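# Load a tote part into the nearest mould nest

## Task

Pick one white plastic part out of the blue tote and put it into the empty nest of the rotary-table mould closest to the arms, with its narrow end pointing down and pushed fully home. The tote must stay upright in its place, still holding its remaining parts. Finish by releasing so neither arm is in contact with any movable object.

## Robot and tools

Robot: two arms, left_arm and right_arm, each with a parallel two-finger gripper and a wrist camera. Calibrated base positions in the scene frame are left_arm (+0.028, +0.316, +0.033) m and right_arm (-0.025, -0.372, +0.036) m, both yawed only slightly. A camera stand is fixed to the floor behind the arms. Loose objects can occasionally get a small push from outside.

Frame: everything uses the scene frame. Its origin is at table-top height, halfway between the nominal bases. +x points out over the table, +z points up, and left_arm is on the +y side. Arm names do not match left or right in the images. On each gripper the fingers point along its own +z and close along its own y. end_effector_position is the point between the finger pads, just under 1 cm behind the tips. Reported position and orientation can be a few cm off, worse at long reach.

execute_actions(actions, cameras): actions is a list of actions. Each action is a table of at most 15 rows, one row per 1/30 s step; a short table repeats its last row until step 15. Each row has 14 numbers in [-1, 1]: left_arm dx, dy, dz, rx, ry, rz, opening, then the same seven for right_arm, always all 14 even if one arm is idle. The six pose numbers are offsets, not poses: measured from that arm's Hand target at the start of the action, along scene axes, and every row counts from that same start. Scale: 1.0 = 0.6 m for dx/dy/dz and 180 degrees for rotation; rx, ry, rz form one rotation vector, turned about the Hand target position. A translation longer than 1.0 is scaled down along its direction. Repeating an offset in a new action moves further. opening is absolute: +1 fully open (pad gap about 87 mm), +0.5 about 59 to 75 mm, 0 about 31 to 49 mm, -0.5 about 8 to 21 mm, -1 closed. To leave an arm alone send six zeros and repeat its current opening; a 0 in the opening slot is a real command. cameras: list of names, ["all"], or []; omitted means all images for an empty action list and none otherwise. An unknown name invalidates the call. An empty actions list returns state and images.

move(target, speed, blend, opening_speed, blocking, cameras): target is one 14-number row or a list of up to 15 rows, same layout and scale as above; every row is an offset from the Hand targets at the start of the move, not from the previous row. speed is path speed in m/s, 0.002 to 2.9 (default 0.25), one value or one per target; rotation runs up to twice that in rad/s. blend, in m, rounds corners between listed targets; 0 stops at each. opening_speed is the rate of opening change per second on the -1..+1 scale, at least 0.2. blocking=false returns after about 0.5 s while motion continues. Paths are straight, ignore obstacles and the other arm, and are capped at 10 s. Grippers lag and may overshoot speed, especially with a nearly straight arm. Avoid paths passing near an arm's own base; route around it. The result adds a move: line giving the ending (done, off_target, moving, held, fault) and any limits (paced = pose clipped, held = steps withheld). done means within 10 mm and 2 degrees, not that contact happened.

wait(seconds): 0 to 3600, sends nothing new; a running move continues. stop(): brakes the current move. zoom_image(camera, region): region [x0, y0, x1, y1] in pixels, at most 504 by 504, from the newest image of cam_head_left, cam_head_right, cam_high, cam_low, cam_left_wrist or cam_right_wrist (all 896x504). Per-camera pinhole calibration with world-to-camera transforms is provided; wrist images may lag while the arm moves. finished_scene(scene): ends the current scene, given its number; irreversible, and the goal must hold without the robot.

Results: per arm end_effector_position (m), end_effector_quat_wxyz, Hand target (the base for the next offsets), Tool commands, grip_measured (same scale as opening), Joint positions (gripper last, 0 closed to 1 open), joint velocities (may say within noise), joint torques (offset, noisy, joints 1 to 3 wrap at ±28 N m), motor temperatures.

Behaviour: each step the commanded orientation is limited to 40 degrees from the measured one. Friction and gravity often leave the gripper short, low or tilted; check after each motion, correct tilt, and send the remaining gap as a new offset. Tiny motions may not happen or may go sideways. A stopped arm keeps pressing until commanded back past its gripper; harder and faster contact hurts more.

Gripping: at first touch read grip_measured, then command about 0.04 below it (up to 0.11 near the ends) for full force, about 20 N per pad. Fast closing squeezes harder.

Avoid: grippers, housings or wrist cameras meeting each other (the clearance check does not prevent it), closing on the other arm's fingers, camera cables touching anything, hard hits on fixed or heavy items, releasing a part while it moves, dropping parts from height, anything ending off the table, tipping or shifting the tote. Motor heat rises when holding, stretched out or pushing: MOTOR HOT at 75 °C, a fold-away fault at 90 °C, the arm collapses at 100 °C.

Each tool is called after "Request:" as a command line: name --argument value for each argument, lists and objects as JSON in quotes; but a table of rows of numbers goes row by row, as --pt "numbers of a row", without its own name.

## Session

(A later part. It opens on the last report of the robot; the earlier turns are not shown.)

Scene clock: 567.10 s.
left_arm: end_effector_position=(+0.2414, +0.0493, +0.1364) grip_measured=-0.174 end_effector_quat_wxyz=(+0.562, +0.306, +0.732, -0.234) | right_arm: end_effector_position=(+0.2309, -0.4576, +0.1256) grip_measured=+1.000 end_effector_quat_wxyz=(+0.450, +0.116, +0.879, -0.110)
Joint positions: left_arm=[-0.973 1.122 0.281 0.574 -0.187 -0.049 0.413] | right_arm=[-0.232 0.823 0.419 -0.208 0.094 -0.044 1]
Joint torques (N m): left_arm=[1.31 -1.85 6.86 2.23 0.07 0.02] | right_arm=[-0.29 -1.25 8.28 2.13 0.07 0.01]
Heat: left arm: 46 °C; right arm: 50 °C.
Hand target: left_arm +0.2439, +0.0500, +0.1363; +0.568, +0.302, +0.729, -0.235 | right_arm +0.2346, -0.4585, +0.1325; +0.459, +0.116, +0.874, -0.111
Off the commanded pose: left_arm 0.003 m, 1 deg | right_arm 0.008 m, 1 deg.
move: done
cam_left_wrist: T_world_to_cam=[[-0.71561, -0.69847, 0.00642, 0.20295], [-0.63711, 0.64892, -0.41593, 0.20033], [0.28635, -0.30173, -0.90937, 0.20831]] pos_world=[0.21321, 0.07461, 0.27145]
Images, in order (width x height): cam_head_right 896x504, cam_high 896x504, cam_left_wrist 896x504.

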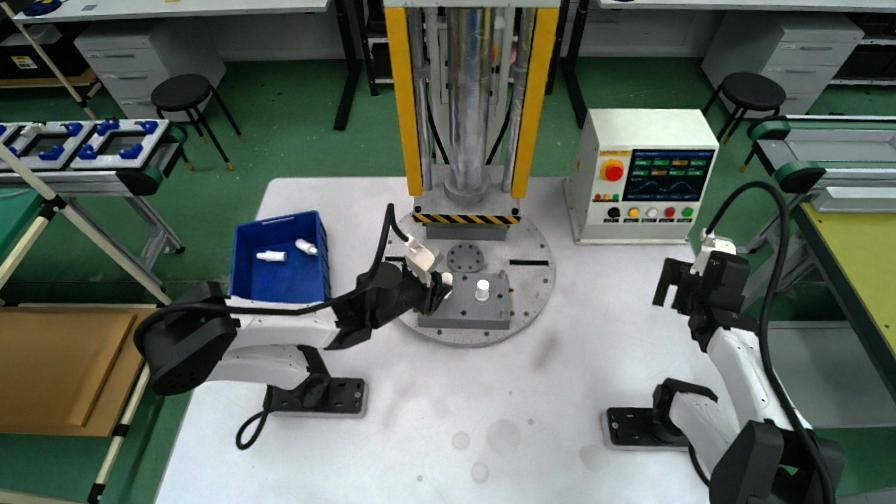

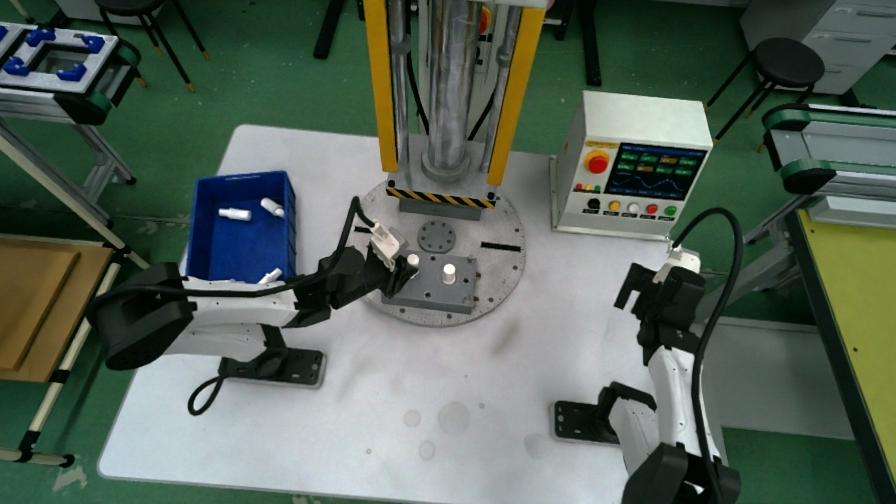

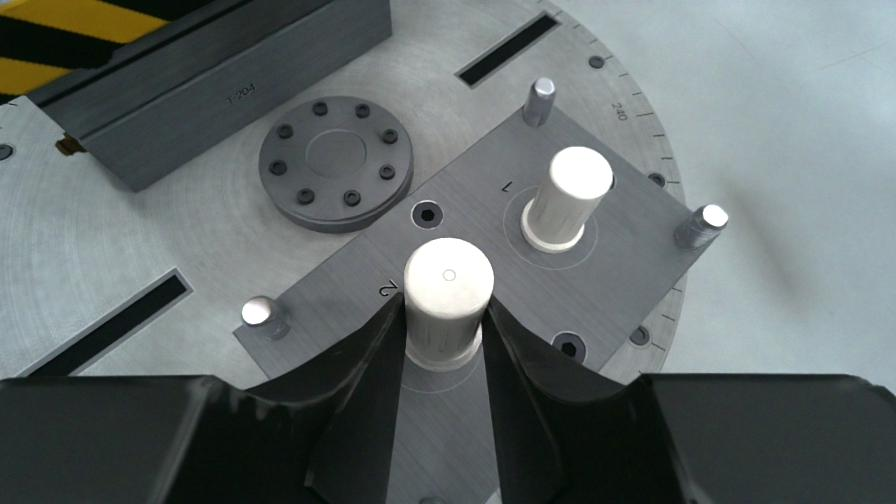

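Request:
move --target '[0.0028,-0.002,-0.022,0,0,0,-0.55,0,0,0,0,0,0,1]' --speed 0.03 --cameras '["cam_left_wrist","cam_high","cam_head_right"]'

Request:
zoom_image --camera "cam_left_wrist" --region '[360, 200, 620, 440]'

Request:
zoom_image --camera "cam_high" --region '[390, 240, 470, 300]'

Request:
zoom_image --camera "cam_head_right" --region '[420, 260, 500, 320]'

Scene clock: 576.77 s.
left_arm: end_effector_position=(+0.2451, +0.0464, +0.1283) grip_measured=-0.176 end_effector_quat_wxyz=(+0.569, +0.302, +0.727, -0.237) | right_arm: end_effector_position=(+0.2309, -0.4576, +0.1256) grip_measured=+1.000 end_effector_quat_wxyz=(+0.450, +0.116, +0.879, -0.110)
Joint positions: left_arm=[-0.968 1.197 0.254 0.697 -0.187 -0.049 0.412] | right_arm=[-0.232 0.823 0.419 -0.208 0.094 -0.044 1]
Joint torques (N m): left_arm=[1.25 -1.88 6.24 2.09 0.11 0.02] | right_arm=[-0.31 -1.29 8.17 2.14 0.09 0.01]
Heat: left arm: 46 °C; right arm: 50 °C.
Hand target: left_arm +0.2456, +0.0488, +0.1231; +0.568, +0.302, +0.729, -0.235 | right_arm +0.2346, -0.4585, +0.1325; +0.459, +0.116, +0.874, -0.111
Off the commanded pose: left_arm 0.006 m, 0 deg | right_arm 0.008 m, 1 deg.
move: done
cam_left_wrist: T_world_to_cam=[[-0.71276, -0.70134, 0.01011, 0.20257], [-0.63516, 0.63926, -0.4335, 0.20338], [0.29757, -0.3154, -0.9011, 0.19587]] pos_world=[0.21528, 0.07384, 0.26262]
Images, in order (width x height): cam_head_right 896x504, cam_high 896x504, cam_left_wrist 896x504.

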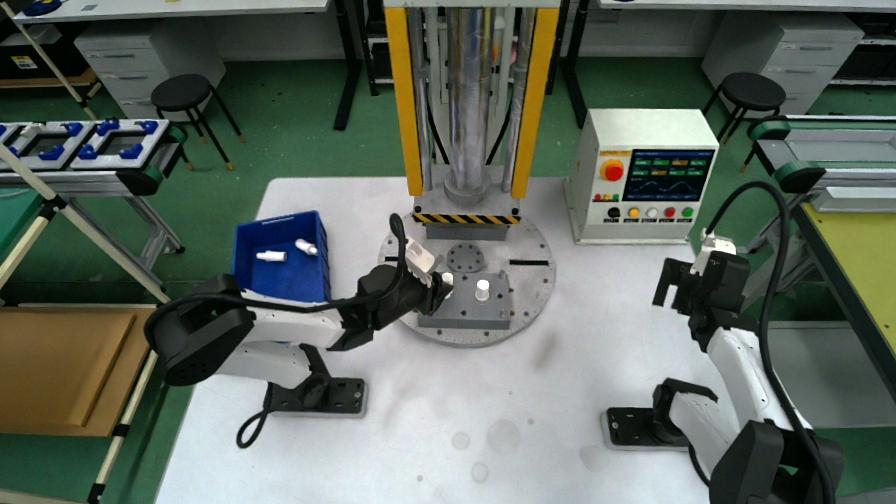

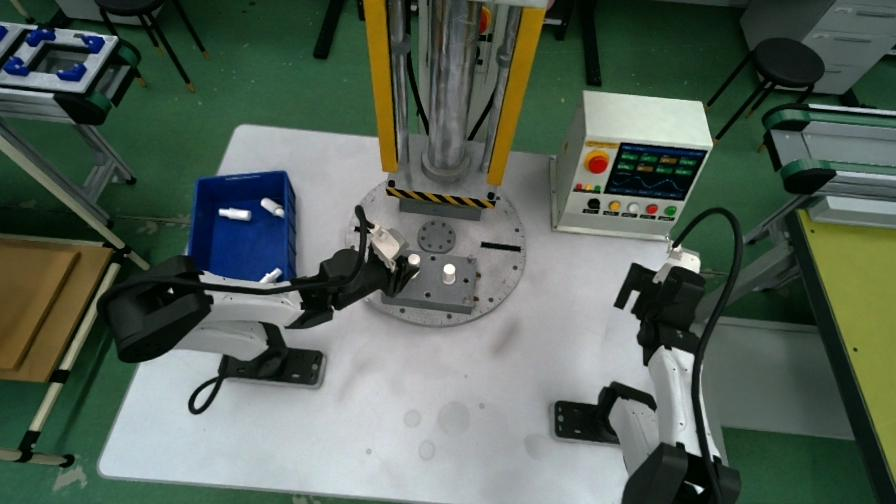

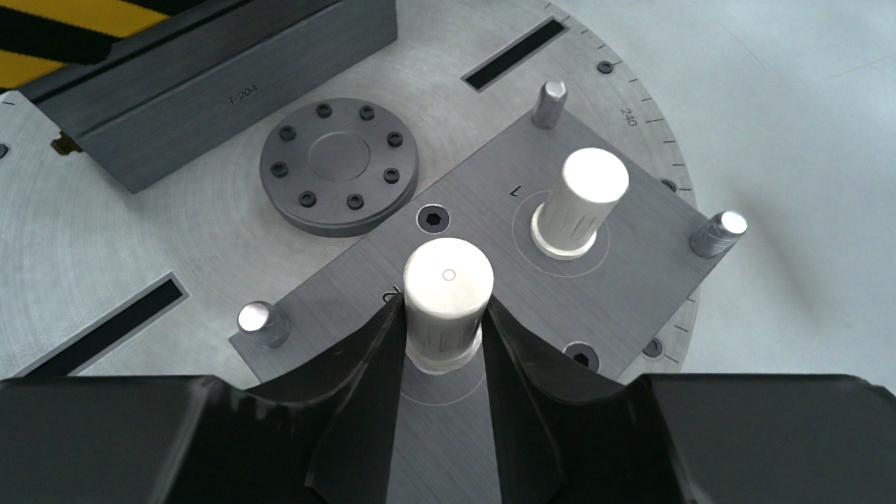

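Scaled by 1.938 from the camera's image (finer frame: 1280x720).

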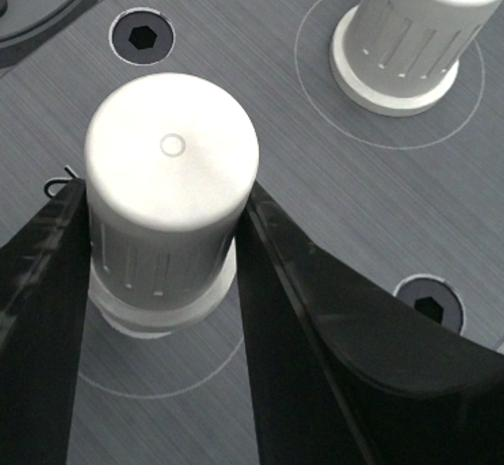

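Scaled by 6.300 from the camera's image (finer frame: 1280x720).

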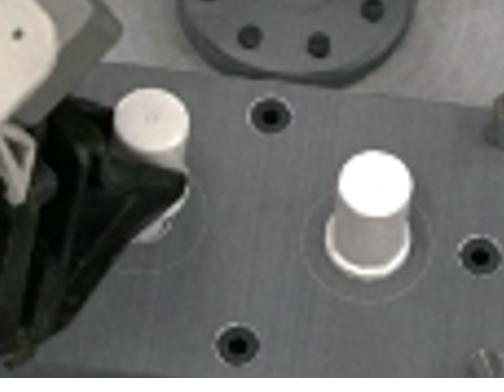

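Scaled by 6.300 from the camera's image (finer frame: 1280x720).

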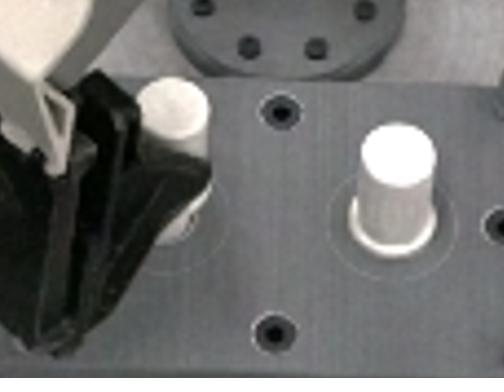

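Request:
move --target '[-0.003,0,-0.015,0,0,0,-0.55,0,0,0,0,0,0,1]' --speed 0.03 --cameras '["cam_left_wrist","cam_high","cam_head_right"]'

Request:
zoom_image --camera "cam_left_wrist" --region '[360, 200, 620, 440]'

Request:
zoom_image --camera "cam_high" --region '[390, 240, 470, 300]'

Request:
zoom_image --camera "cam_head_right" --region '[420, 260, 500, 320]'

Scene clock: 590.10 s.
left_arm: end_effector_position=(+0.2449, +0.0471, +0.1192) grip_measured=-0.176 end_effector_quat_wxyz=(+0.569, +0.301, +0.727, -0.237) | right_arm: end_effector_position=(+0.2309, -0.4576, +0.1256) grip_measured=+1.000 end_effector_quat_wxyz=(+0.450, +0.116, +0.879, -0.110)
Joint positions: left_arm=[-0.968 1.243 0.229 0.769 -0.189 -0.049 0.412] | right_arm=[-0.232 0.823 0.419 -0.208 0.094 -0.044 1]
Joint torques (N m): left_arm=[0.66 -2.02 5.87 2.06 0.05 0] | right_arm=[-0.35 -1.29 8.29 2.13 0.08 0.01]
Heat: left arm: 45 °C; right arm: 50 °C.
Hand target: left_arm +0.2437, +0.0489, +0.1140; +0.567, +0.302, +0.729, -0.235 | right_arm +0.2346, -0.4585, +0.1325; +0.459, +0.116, +0.874, -0.111
Off the commanded pose: left_arm 0.005 m, 0 deg | right_arm 0.008 m, 1 deg.
move: done
cam_left_wrist: T_world_to_cam=[[-0.71177, -0.70234, 0.00976, 0.20283], [-0.63579, 0.6383, -0.43398, 0.19919], [0.29858, -0.3151, -0.90087, 0.18765]] pos_world=[0.21498, 0.07444, 0.25352]
Images, in order (width x height): cam_head_right 896x504, cam_high 896x504, cam_left_wrist 896x504.

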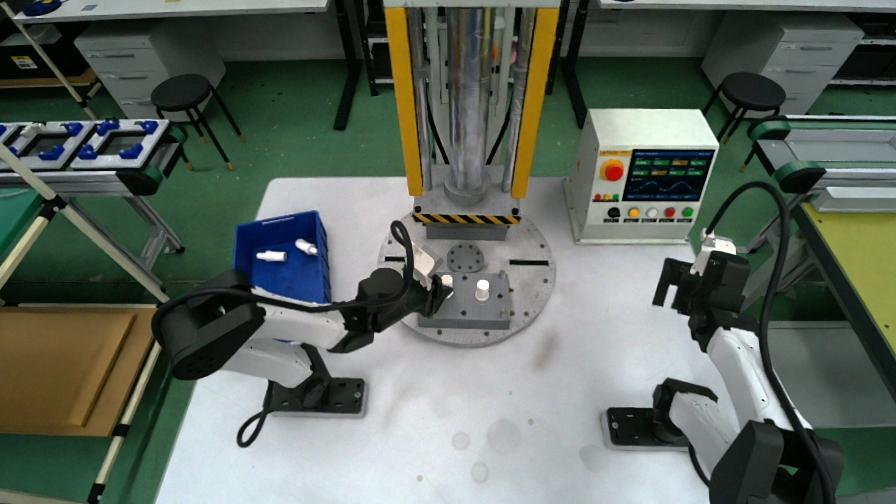

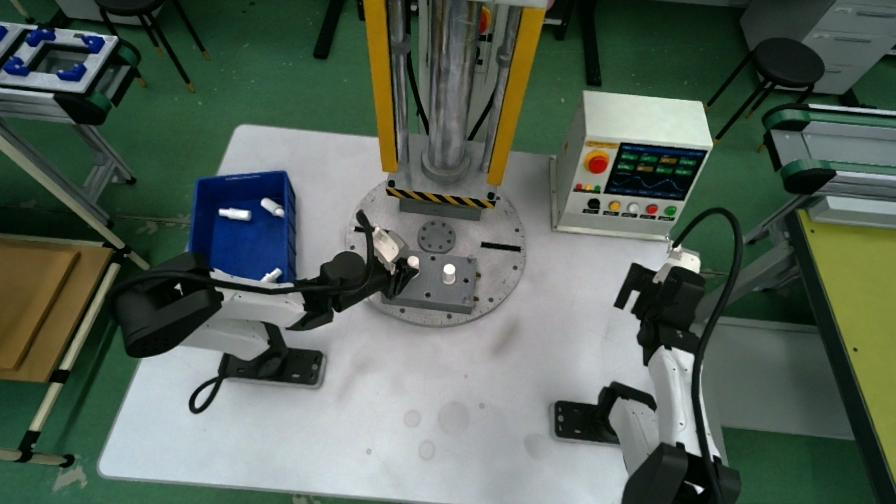

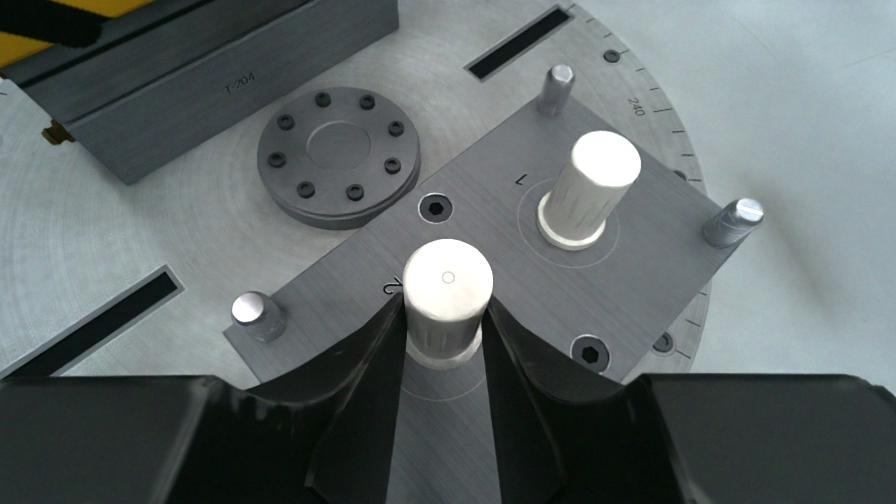

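Scaled by 1.938 from the camera's image (finer frame: 1280x720).

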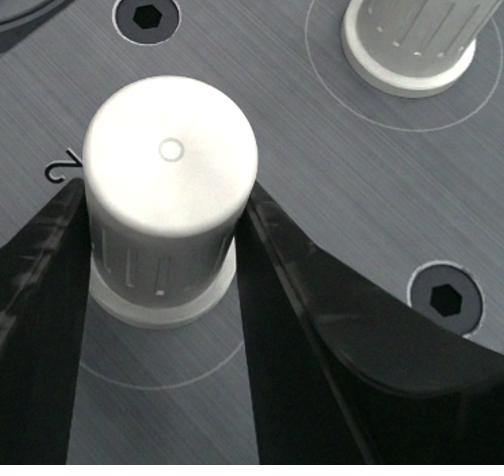

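Scaled by 6.300 from the camera's image (finer frame: 1280x720).

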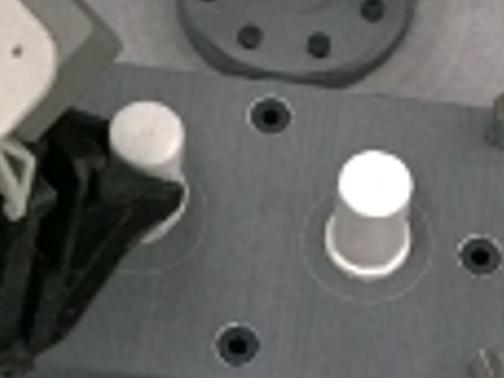

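Scaled by 6.300 from the camera's image (finer frame: 1280x720).

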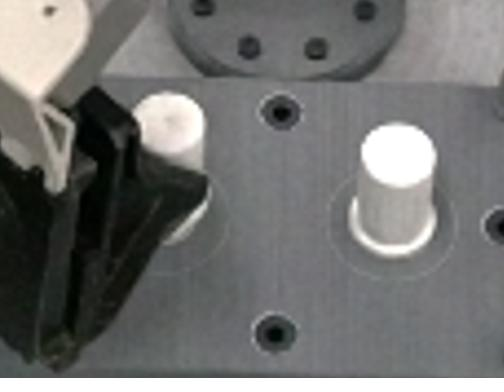

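Request:
move --target '[-0.002,-0.002,-0.016,0,0,0,-0.55,0,0,0,0,0,0,1]' --speed 0.03 --cameras '["cam_left_wrist","cam_high","cam_head_right"]'

Request:
zoom_image --camera "cam_high" --region '[390, 240, 470, 300]'

Request:
zoom_image --camera "cam_head_right" --region '[420, 260, 500, 320]'

Scene clock: 596.70 s.
left_arm: end_effector_position=(+0.2455, +0.0473, +0.1088) grip_measured=-0.177 end_effector_quat_wxyz=(+0.569, +0.300, +0.728, -0.235) | right_arm: end_effector_position=(+0.2309, -0.4576, +0.1256) grip_measured=+1.000 end_effector_quat_wxyz=(+0.450, +0.116, +0.879, -0.110)
Joint positions: left_arm=[-0.968 1.308 0.207 0.853 -0.192 -0.049 0.412] | right_arm=[-0.232 0.823 0.419 -0.208 0.094 -0.044 1]
Joint torques (N m): left_arm=[-0.05 -2.32 5.56 2.09 0 -0.02] | right_arm=[-0.35 -1.28 8.24 2.13 0.08 0.03]
Heat: left arm: 44 °C; right arm: 50 °C.
Hand target: left_arm +0.2426, +0.0477, +0.1045; +0.567, +0.302, +0.729, -0.235 | right_arm +0.2346, -0.4585, +0.1325; +0.459, +0.116, +0.874, -0.111
Off the commanded pose: left_arm 0.005 m, 0 deg | right_arm 0.008 m, 1 deg.
move: done
cam_left_wrist: T_world_to_cam=[[-0.70938, -0.70477, 0.00856, 0.20319], [-0.63825, 0.63718, -0.43203, 0.19535], [0.29903, -0.31193, -0.90182, 0.17803]] pos_world=[0.21559, 0.07426, 0.24321]
Images, in order (width x height): cam_head_right 896x504, cam_high 896x504, cam_left_wrist 896x504.

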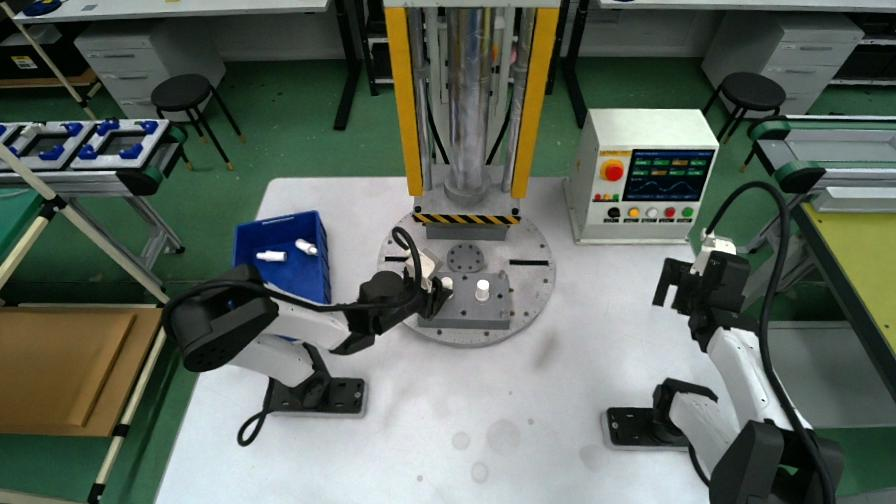

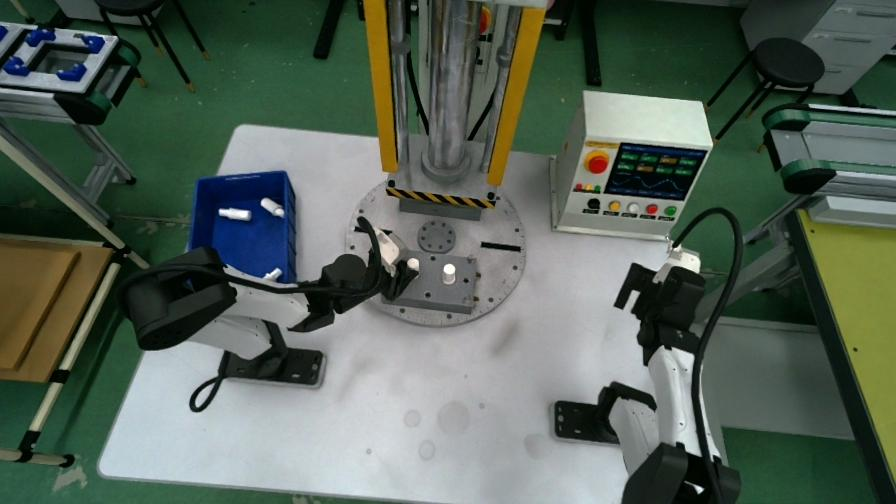

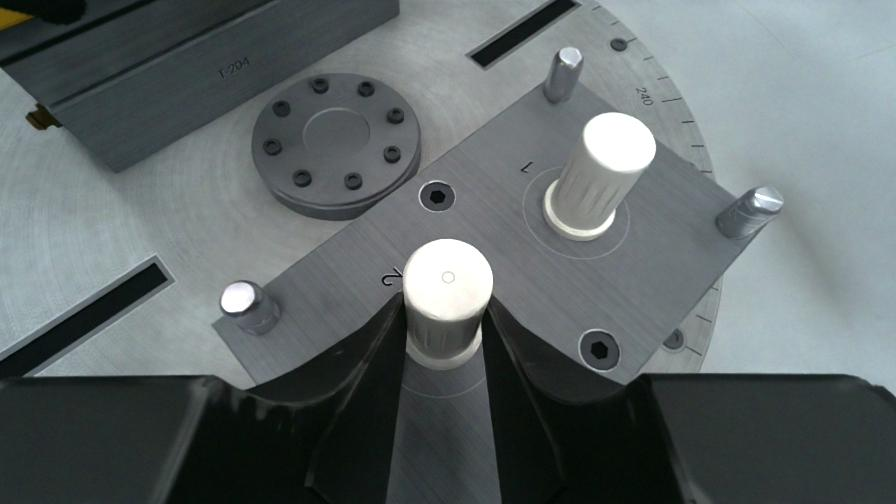

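Scaled by 6.300 from the camera's image (finer frame: 1280x720).

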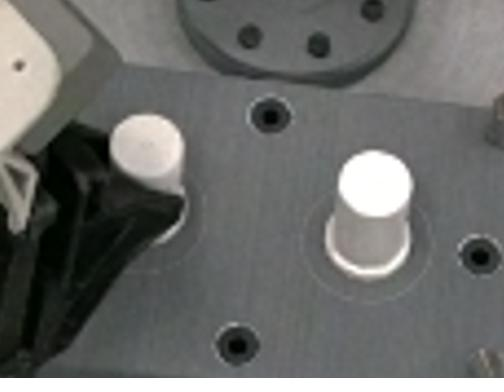

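Scaled by 6.300 from the camera's image (finer frame: 1280x720).

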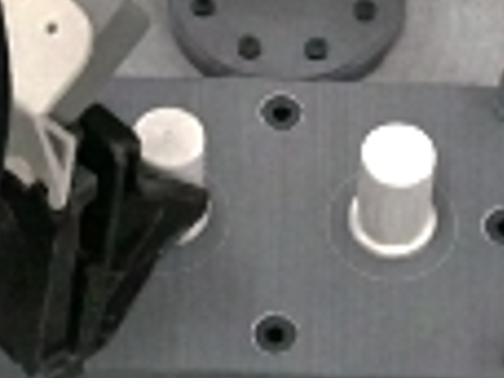

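Request:
move --target '[-0.001,0.0,-0.014,0,0,0,-0.55,0,0,0,0,0,0,1]' --speed 0.02 --cameras '["cam_left_wrist","cam_high","cam_head_right"]'

Request:
zoom_image --camera "cam_high" --region '[390, 240, 470, 300]'

Request:
zoom_image --camera "cam_head_right" --region '[420, 260, 500, 320]'

Scene clock: 603.20 s.
left_arm: end_effector_position=(+0.2457, +0.0472, +0.1047) grip_measured=-0.177 end_effector_quat_wxyz=(+0.576, +0.296, +0.724, -0.237) | right_arm: end_effector_position=(+0.2309, -0.4576, +0.1256) grip_measured=+1.000 end_effector_quat_wxyz=(+0.450, +0.116, +0.879, -0.110)
Joint positions: left_arm=[-0.972 1.359 0.184 0.945 -0.2 -0.049 0.412] | right_arm=[-0.232 0.823 0.419 -0.208 0.094 -0.044 1]
Joint torques (N m): left_arm=[0.03 -1.78 5.57 1.95 0.05 -0.02] | right_arm=[-0.29 -1.36 8.28 2.12 0.08 0.05]
Heat: left arm: 44 °C; right arm: 50 °C.
Hand target: left_arm +0.2419, +0.0476, +0.0962; +0.568, +0.302, +0.729, -0.235 | right_arm +0.2346, -0.4585, +0.1325; +0.459, +0.116, +0.874, -0.111
Off the commanded pose: left_arm 0.009 m, 1 deg | right_arm 0.008 m, 1 deg.
move: done
cam_left_wrist: T_world_to_cam=[[-0.70637, -0.70776, 0.01059, 0.20247], [-0.63583, 0.62786, -0.4489, 0.19534], [0.31106, -0.32382, -0.89352, 0.17093]] pos_world=[0.21406, 0.076, 0.23828]
Images, in order (width x height): cam_head_right 896x504, cam_high 896x504, cam_left_wrist 896x504.

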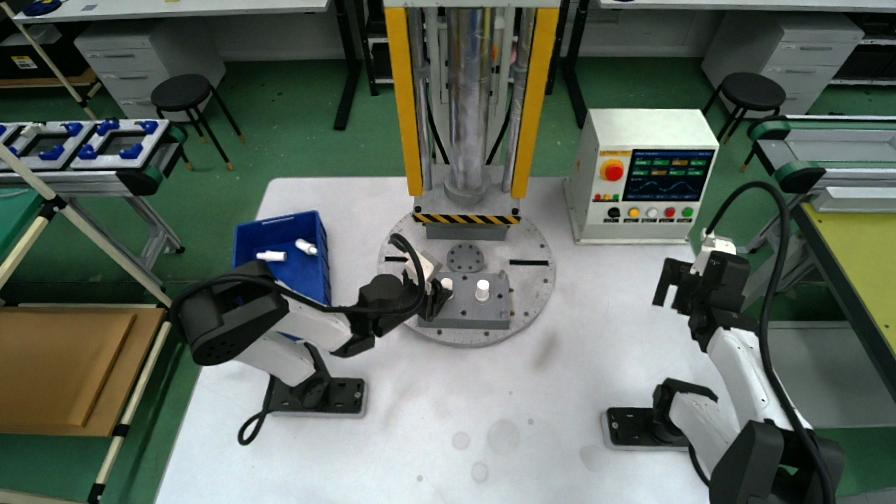

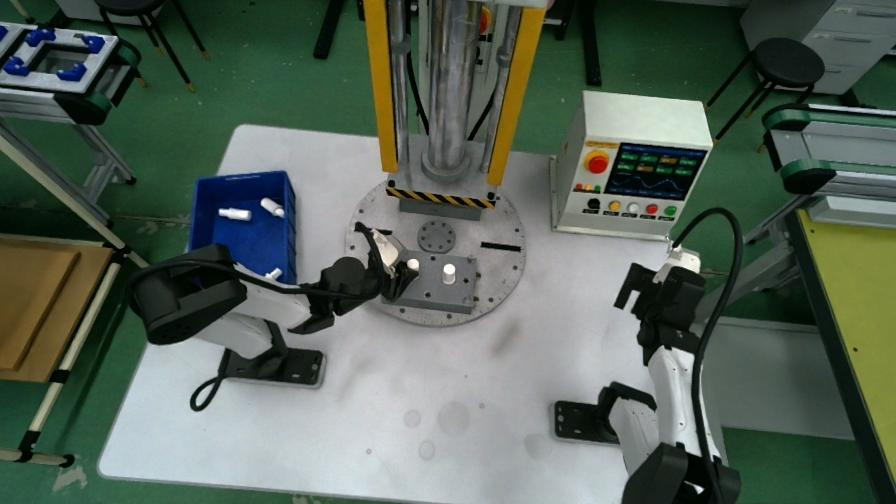

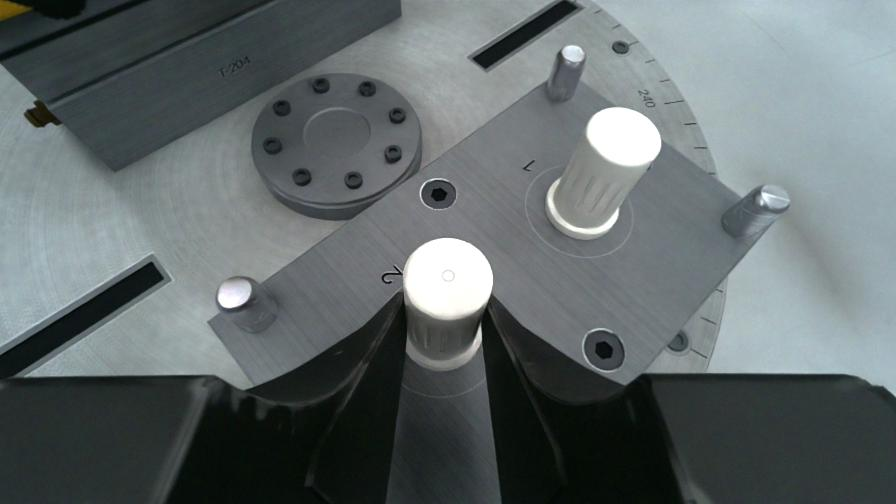

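Scaled by 6.300 from the camera's image (finer frame: 1280x720).

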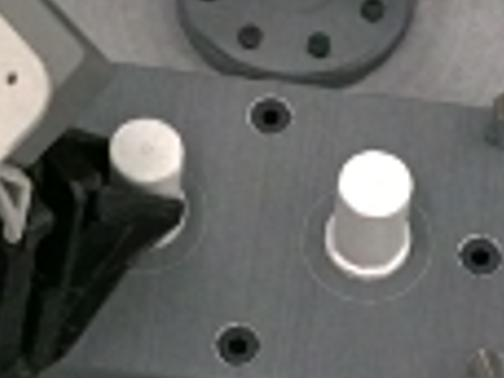

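Scaled by 6.300 from the camera's image (finer frame: 1280x720).

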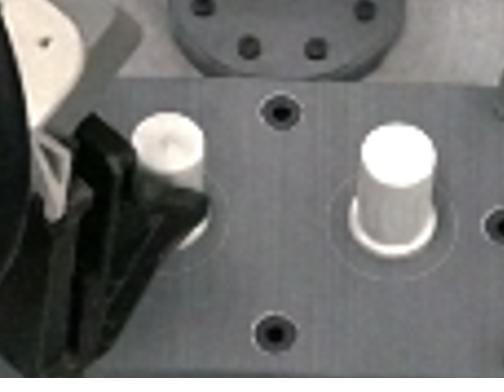

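Request:
move --target '[0.001,0.0,-0.012,0,0,0,-0.55,0,0,0,0,0,0,1]' --speed 0.02 --cameras '["cam_left_wrist","cam_high","cam_head_right"]'

Request:
zoom_image --camera "cam_high" --region '[390, 240, 470, 300]'

Request:
zoom_image --camera "cam_head_right" --region '[420, 260, 500, 320]'

Scene clock: 611.00 s.
left_arm: end_effector_position=(+0.2471, +0.0483, +0.1039) grip_measured=-0.180 end_effector_quat_wxyz=(+0.587, +0.288, +0.718, -0.240) | right_arm: end_effector_position=(+0.2309, -0.4576, +0.1256) grip_measured=+1.000 end_effector_quat_wxyz=(+0.450, +0.116, +0.879, -0.110)
Joint positions: left_arm=[-0.972 1.403 0.162 1.039 -0.211 -0.049 0.41] | right_arm=[-0.232 0.823 0.419 -0.208 0.094 -0.044 1]
Joint torques (N m): left_arm=[0.21 -1.09 6.06 1.67 0.19 -0.02] | right_arm=[-0.34 -1.26 8.23 2.14 0.09 0.01]
Heat: left arm: 43 °C; right arm: 50 °C.
Hand target: left_arm +0.2425, +0.0476, +0.0889; +0.567, +0.302, +0.729, -0.235 | right_arm +0.2346, -0.4585, +0.1325; +0.459, +0.116, +0.874, -0.111
Off the commanded pose: left_arm 0.016 m, 3 deg | right_arm 0.008 m, 1 deg.
move: off_target (left_arm)
cam_left_wrist: T_world_to_cam=[[-0.69945, -0.71455, 0.01398, 0.20255], [-0.63418, 0.61153, -0.47313, 0.19815], [0.32953, -0.33979, -0.88088, 0.16501]] pos_world=[0.21296, 0.07963, 0.23628]
Images, in order (width x height): cam_head_right 896x504, cam_high 896x504, cam_left_wrist 896x504.

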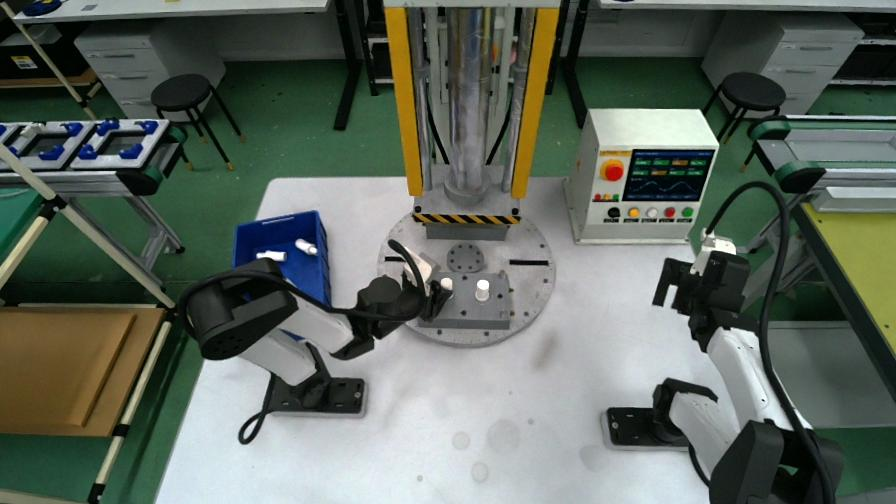

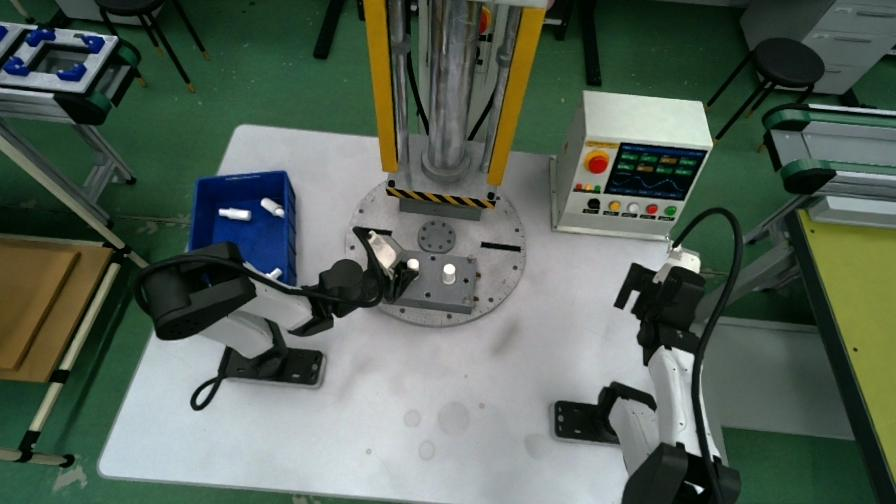

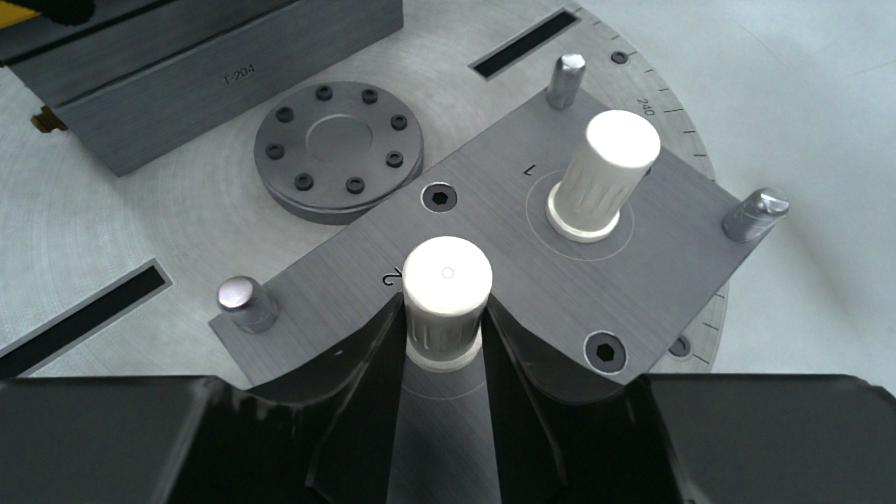

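Scaled by 6.300 from the camera's image (finer frame: 1280x720).

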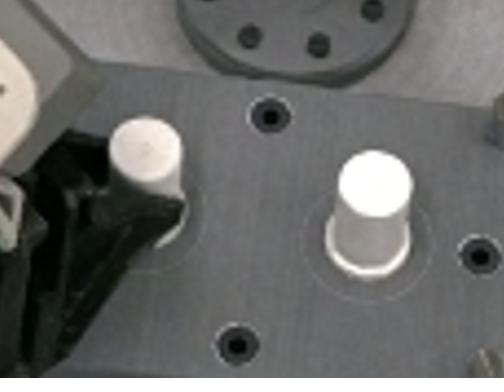

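Scaled by 6.300 from the camera's image (finer frame: 1280x720).

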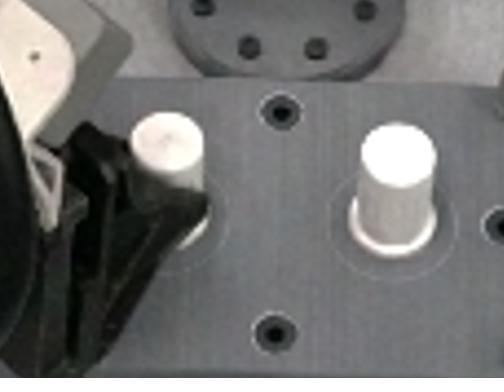

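Request:
move --pt "0.006 0.001 0.022 0 0 0 -0.55 0 0 0 0 0 0 1" --pt "0.006 0.001 0.022 0 0 0 0.05 0 0 0 0 0 0 1" --speed 0.05 --opening_speed 0.6 --cameras '["cam_left_wrist","cam_head_right"]'

Request:
zoom_image --camera "cam_head_right" --region '[420, 260, 500, 320]'

Scene clock: 621.63 s.
left_arm: end_effector_position=(+0.2435, +0.0517, +0.0949) grip_measured=+0.049 end_effector_quat_wxyz=(+0.563, +0.303, +0.734, -0.228) | right_arm: end_effector_position=(+0.2309, -0.4576, +0.1256) grip_measured=+1.000 end_effector_quat_wxyz=(+0.450, +0.116, +0.879, -0.110)
Joint positions: left_arm=[-0.969 1.358 0.18 0.908 -0.198 -0.049 0.525] | right_arm=[-0.232 0.823 0.419 -0.208 0.094 -0.044 1]
Joint torques (N m): left_arm=[1.39 -4.07 7.64 1.83 0.24 0.03] | right_arm=[-0.44 -1.37 8.27 2.12 0.09 0.02]
Heat: left arm: 43 °C; right arm: 50 °C.
Hand target: left_arm +0.2461, +0.0483, +0.1021; +0.567, +0.302, +0.729, -0.235 | right_arm +0.2346, -0.4585, +0.1325; +0.459, +0.116, +0.874, -0.111
Off the commanded pose: left_arm 0.008 m, 1 deg | right_arm 0.008 m, 1 deg.
move: done
cam_left_wrist: T_world_to_cam=[[-0.70564, -0.70856, 0.00317, 0.20484], [-0.64636, 0.64185, -0.41261, 0.18503], [0.29032, -0.2932, -0.9109, 0.16944]] pos_world=[0.21495, 0.07606, 0.23003]
Images, in order (width x height): cam_head_right 896x504, cam_left_wrist 896x504.

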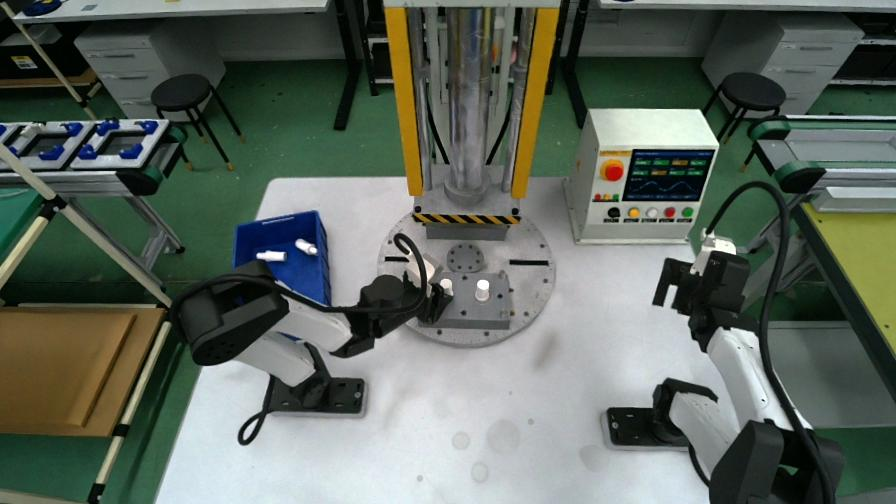

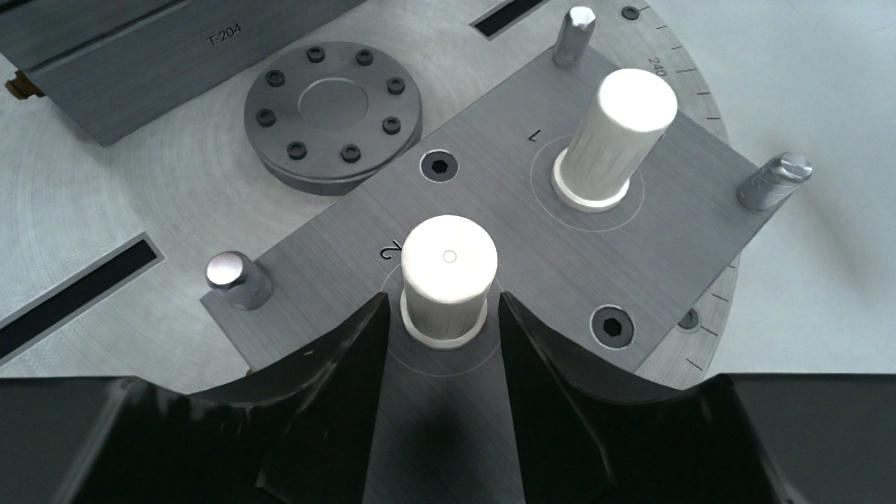

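Scaled by 6.300 from the camera's image (finer frame: 1280x720).

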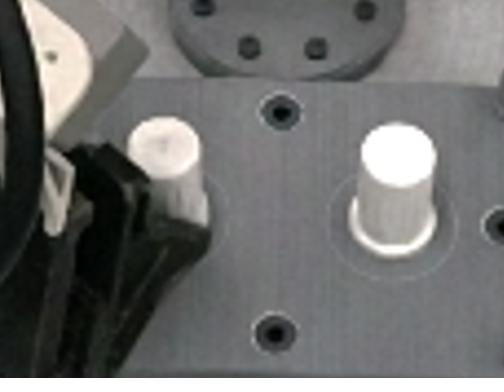

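Request:
move --pt "0 0 0.014 0 0 0 0.3 0 0 0 0 0 0 1" --pt "-0.1 0.1 0.06 0 0 0 0.3 0 0 0 0 0 0 1" --speed '[0.05,0.1]' --opening_speed 1 --cameras '["cam_left_wrist","cam_head_right","cam_high"]'

Request:
zoom_image --camera "cam_head_right" --region '[420, 260, 500, 320]'

Request:
zoom_image --camera "cam_high" --region '[390, 240, 470, 300]'

Request:
zoom_image --camera "cam_left_wrist" --region '[380, 60, 700, 300]'

Scene clock: 639.83 s.
left_arm: end_effector_position=(+0.1847, +0.1110, +0.1215) grip_measured=+0.300 end_effector_quat_wxyz=(+0.555, +0.314, +0.736, -0.227) | right_arm: end_effector_position=(+0.2309, -0.4576, +0.1256) grip_measured=+1.000 end_effector_quat_wxyz=(+0.450, +0.116, +0.879, -0.110)
Joint positions: left_arm=[-1.1 0.466 0.099 0.068 -0.308 -0.078 0.65] | right_arm=[-0.232 0.823 0.419 -0.208 0.094 -0.044 1]
Joint torques (N m): left_arm=[0.02 -0.31 11.78 1.85 -0.15 -0.07] | right_arm=[-0.17 -1.26 8.17 2.14 0.09 0]
Heat: left arm: 44 °C; right arm: 51 °C.
Hand target: left_arm +0.1862, +0.1082, +0.1381; +0.568, +0.302, +0.729, -0.235 | right_arm +0.2346, -0.4585, +0.1325; +0.459, +0.116, +0.874, -0.111
Off the commanded pose: left_arm 0.017 m, 2 deg | right_arm 0.008 m, 1 deg.
move: off_target (left_arm)
cam_left_wrist: T_world_to_cam=[[-0.718, -0.69601, -0.00663, 0.20736], [-0.63784, 0.66175, -0.39402, 0.11395], [0.27863, -0.27868, -0.91908, 0.22968]] pos_world=[0.15757, 0.13293, 0.25737]
Images, in order (width x height): cam_head_right 896x504, cam_high 896x504, cam_left_wrist 896x504.

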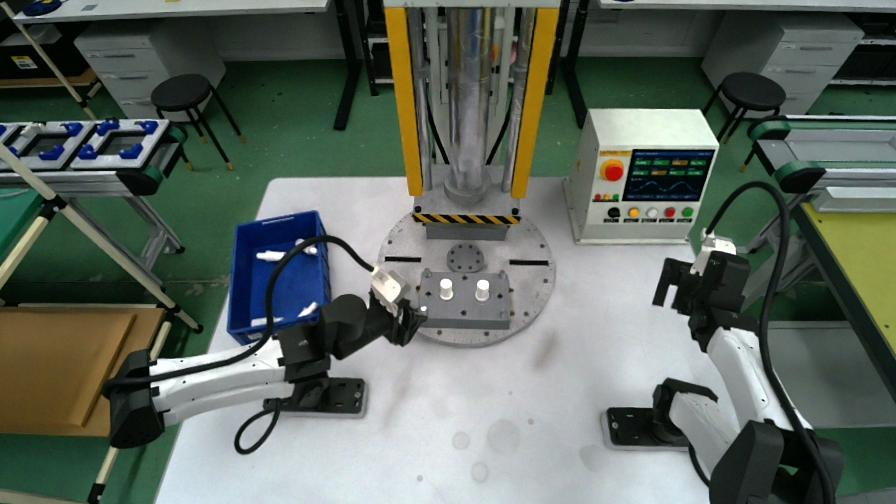

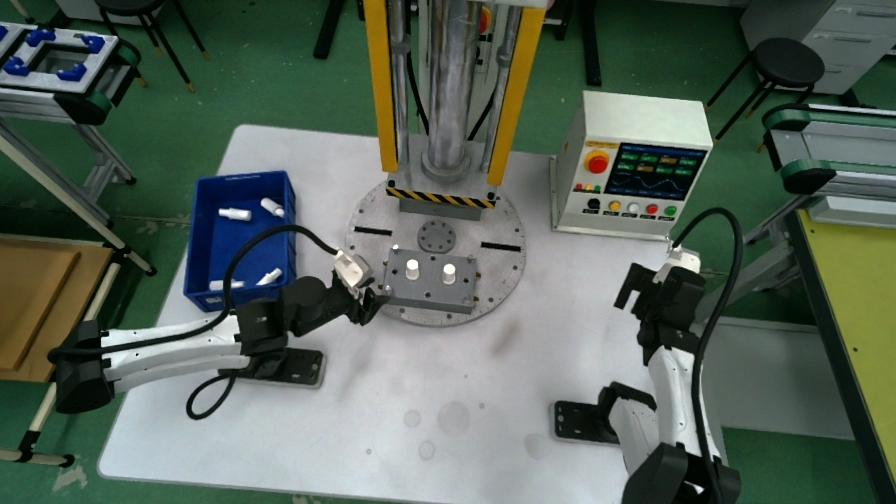

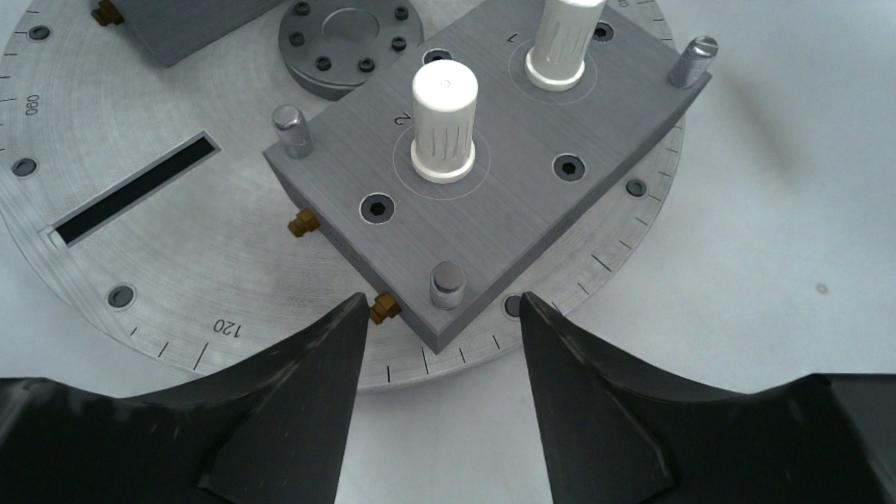

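Scaled by 6.300 from the camera's image (finer frame: 1280x720).

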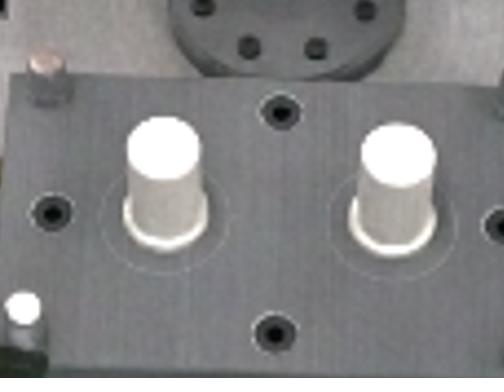

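Scaled by 6.300 from the camera's image (finer frame: 1280x720).

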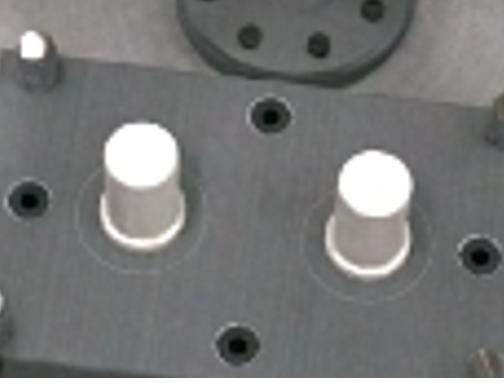

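Scaled by 1.575 from the camera's image (finer frame: 1280x720).

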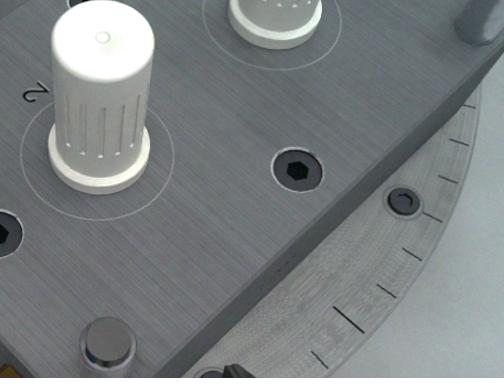

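Request:
finished_scene --scene 2

The scene is finished: the task was done.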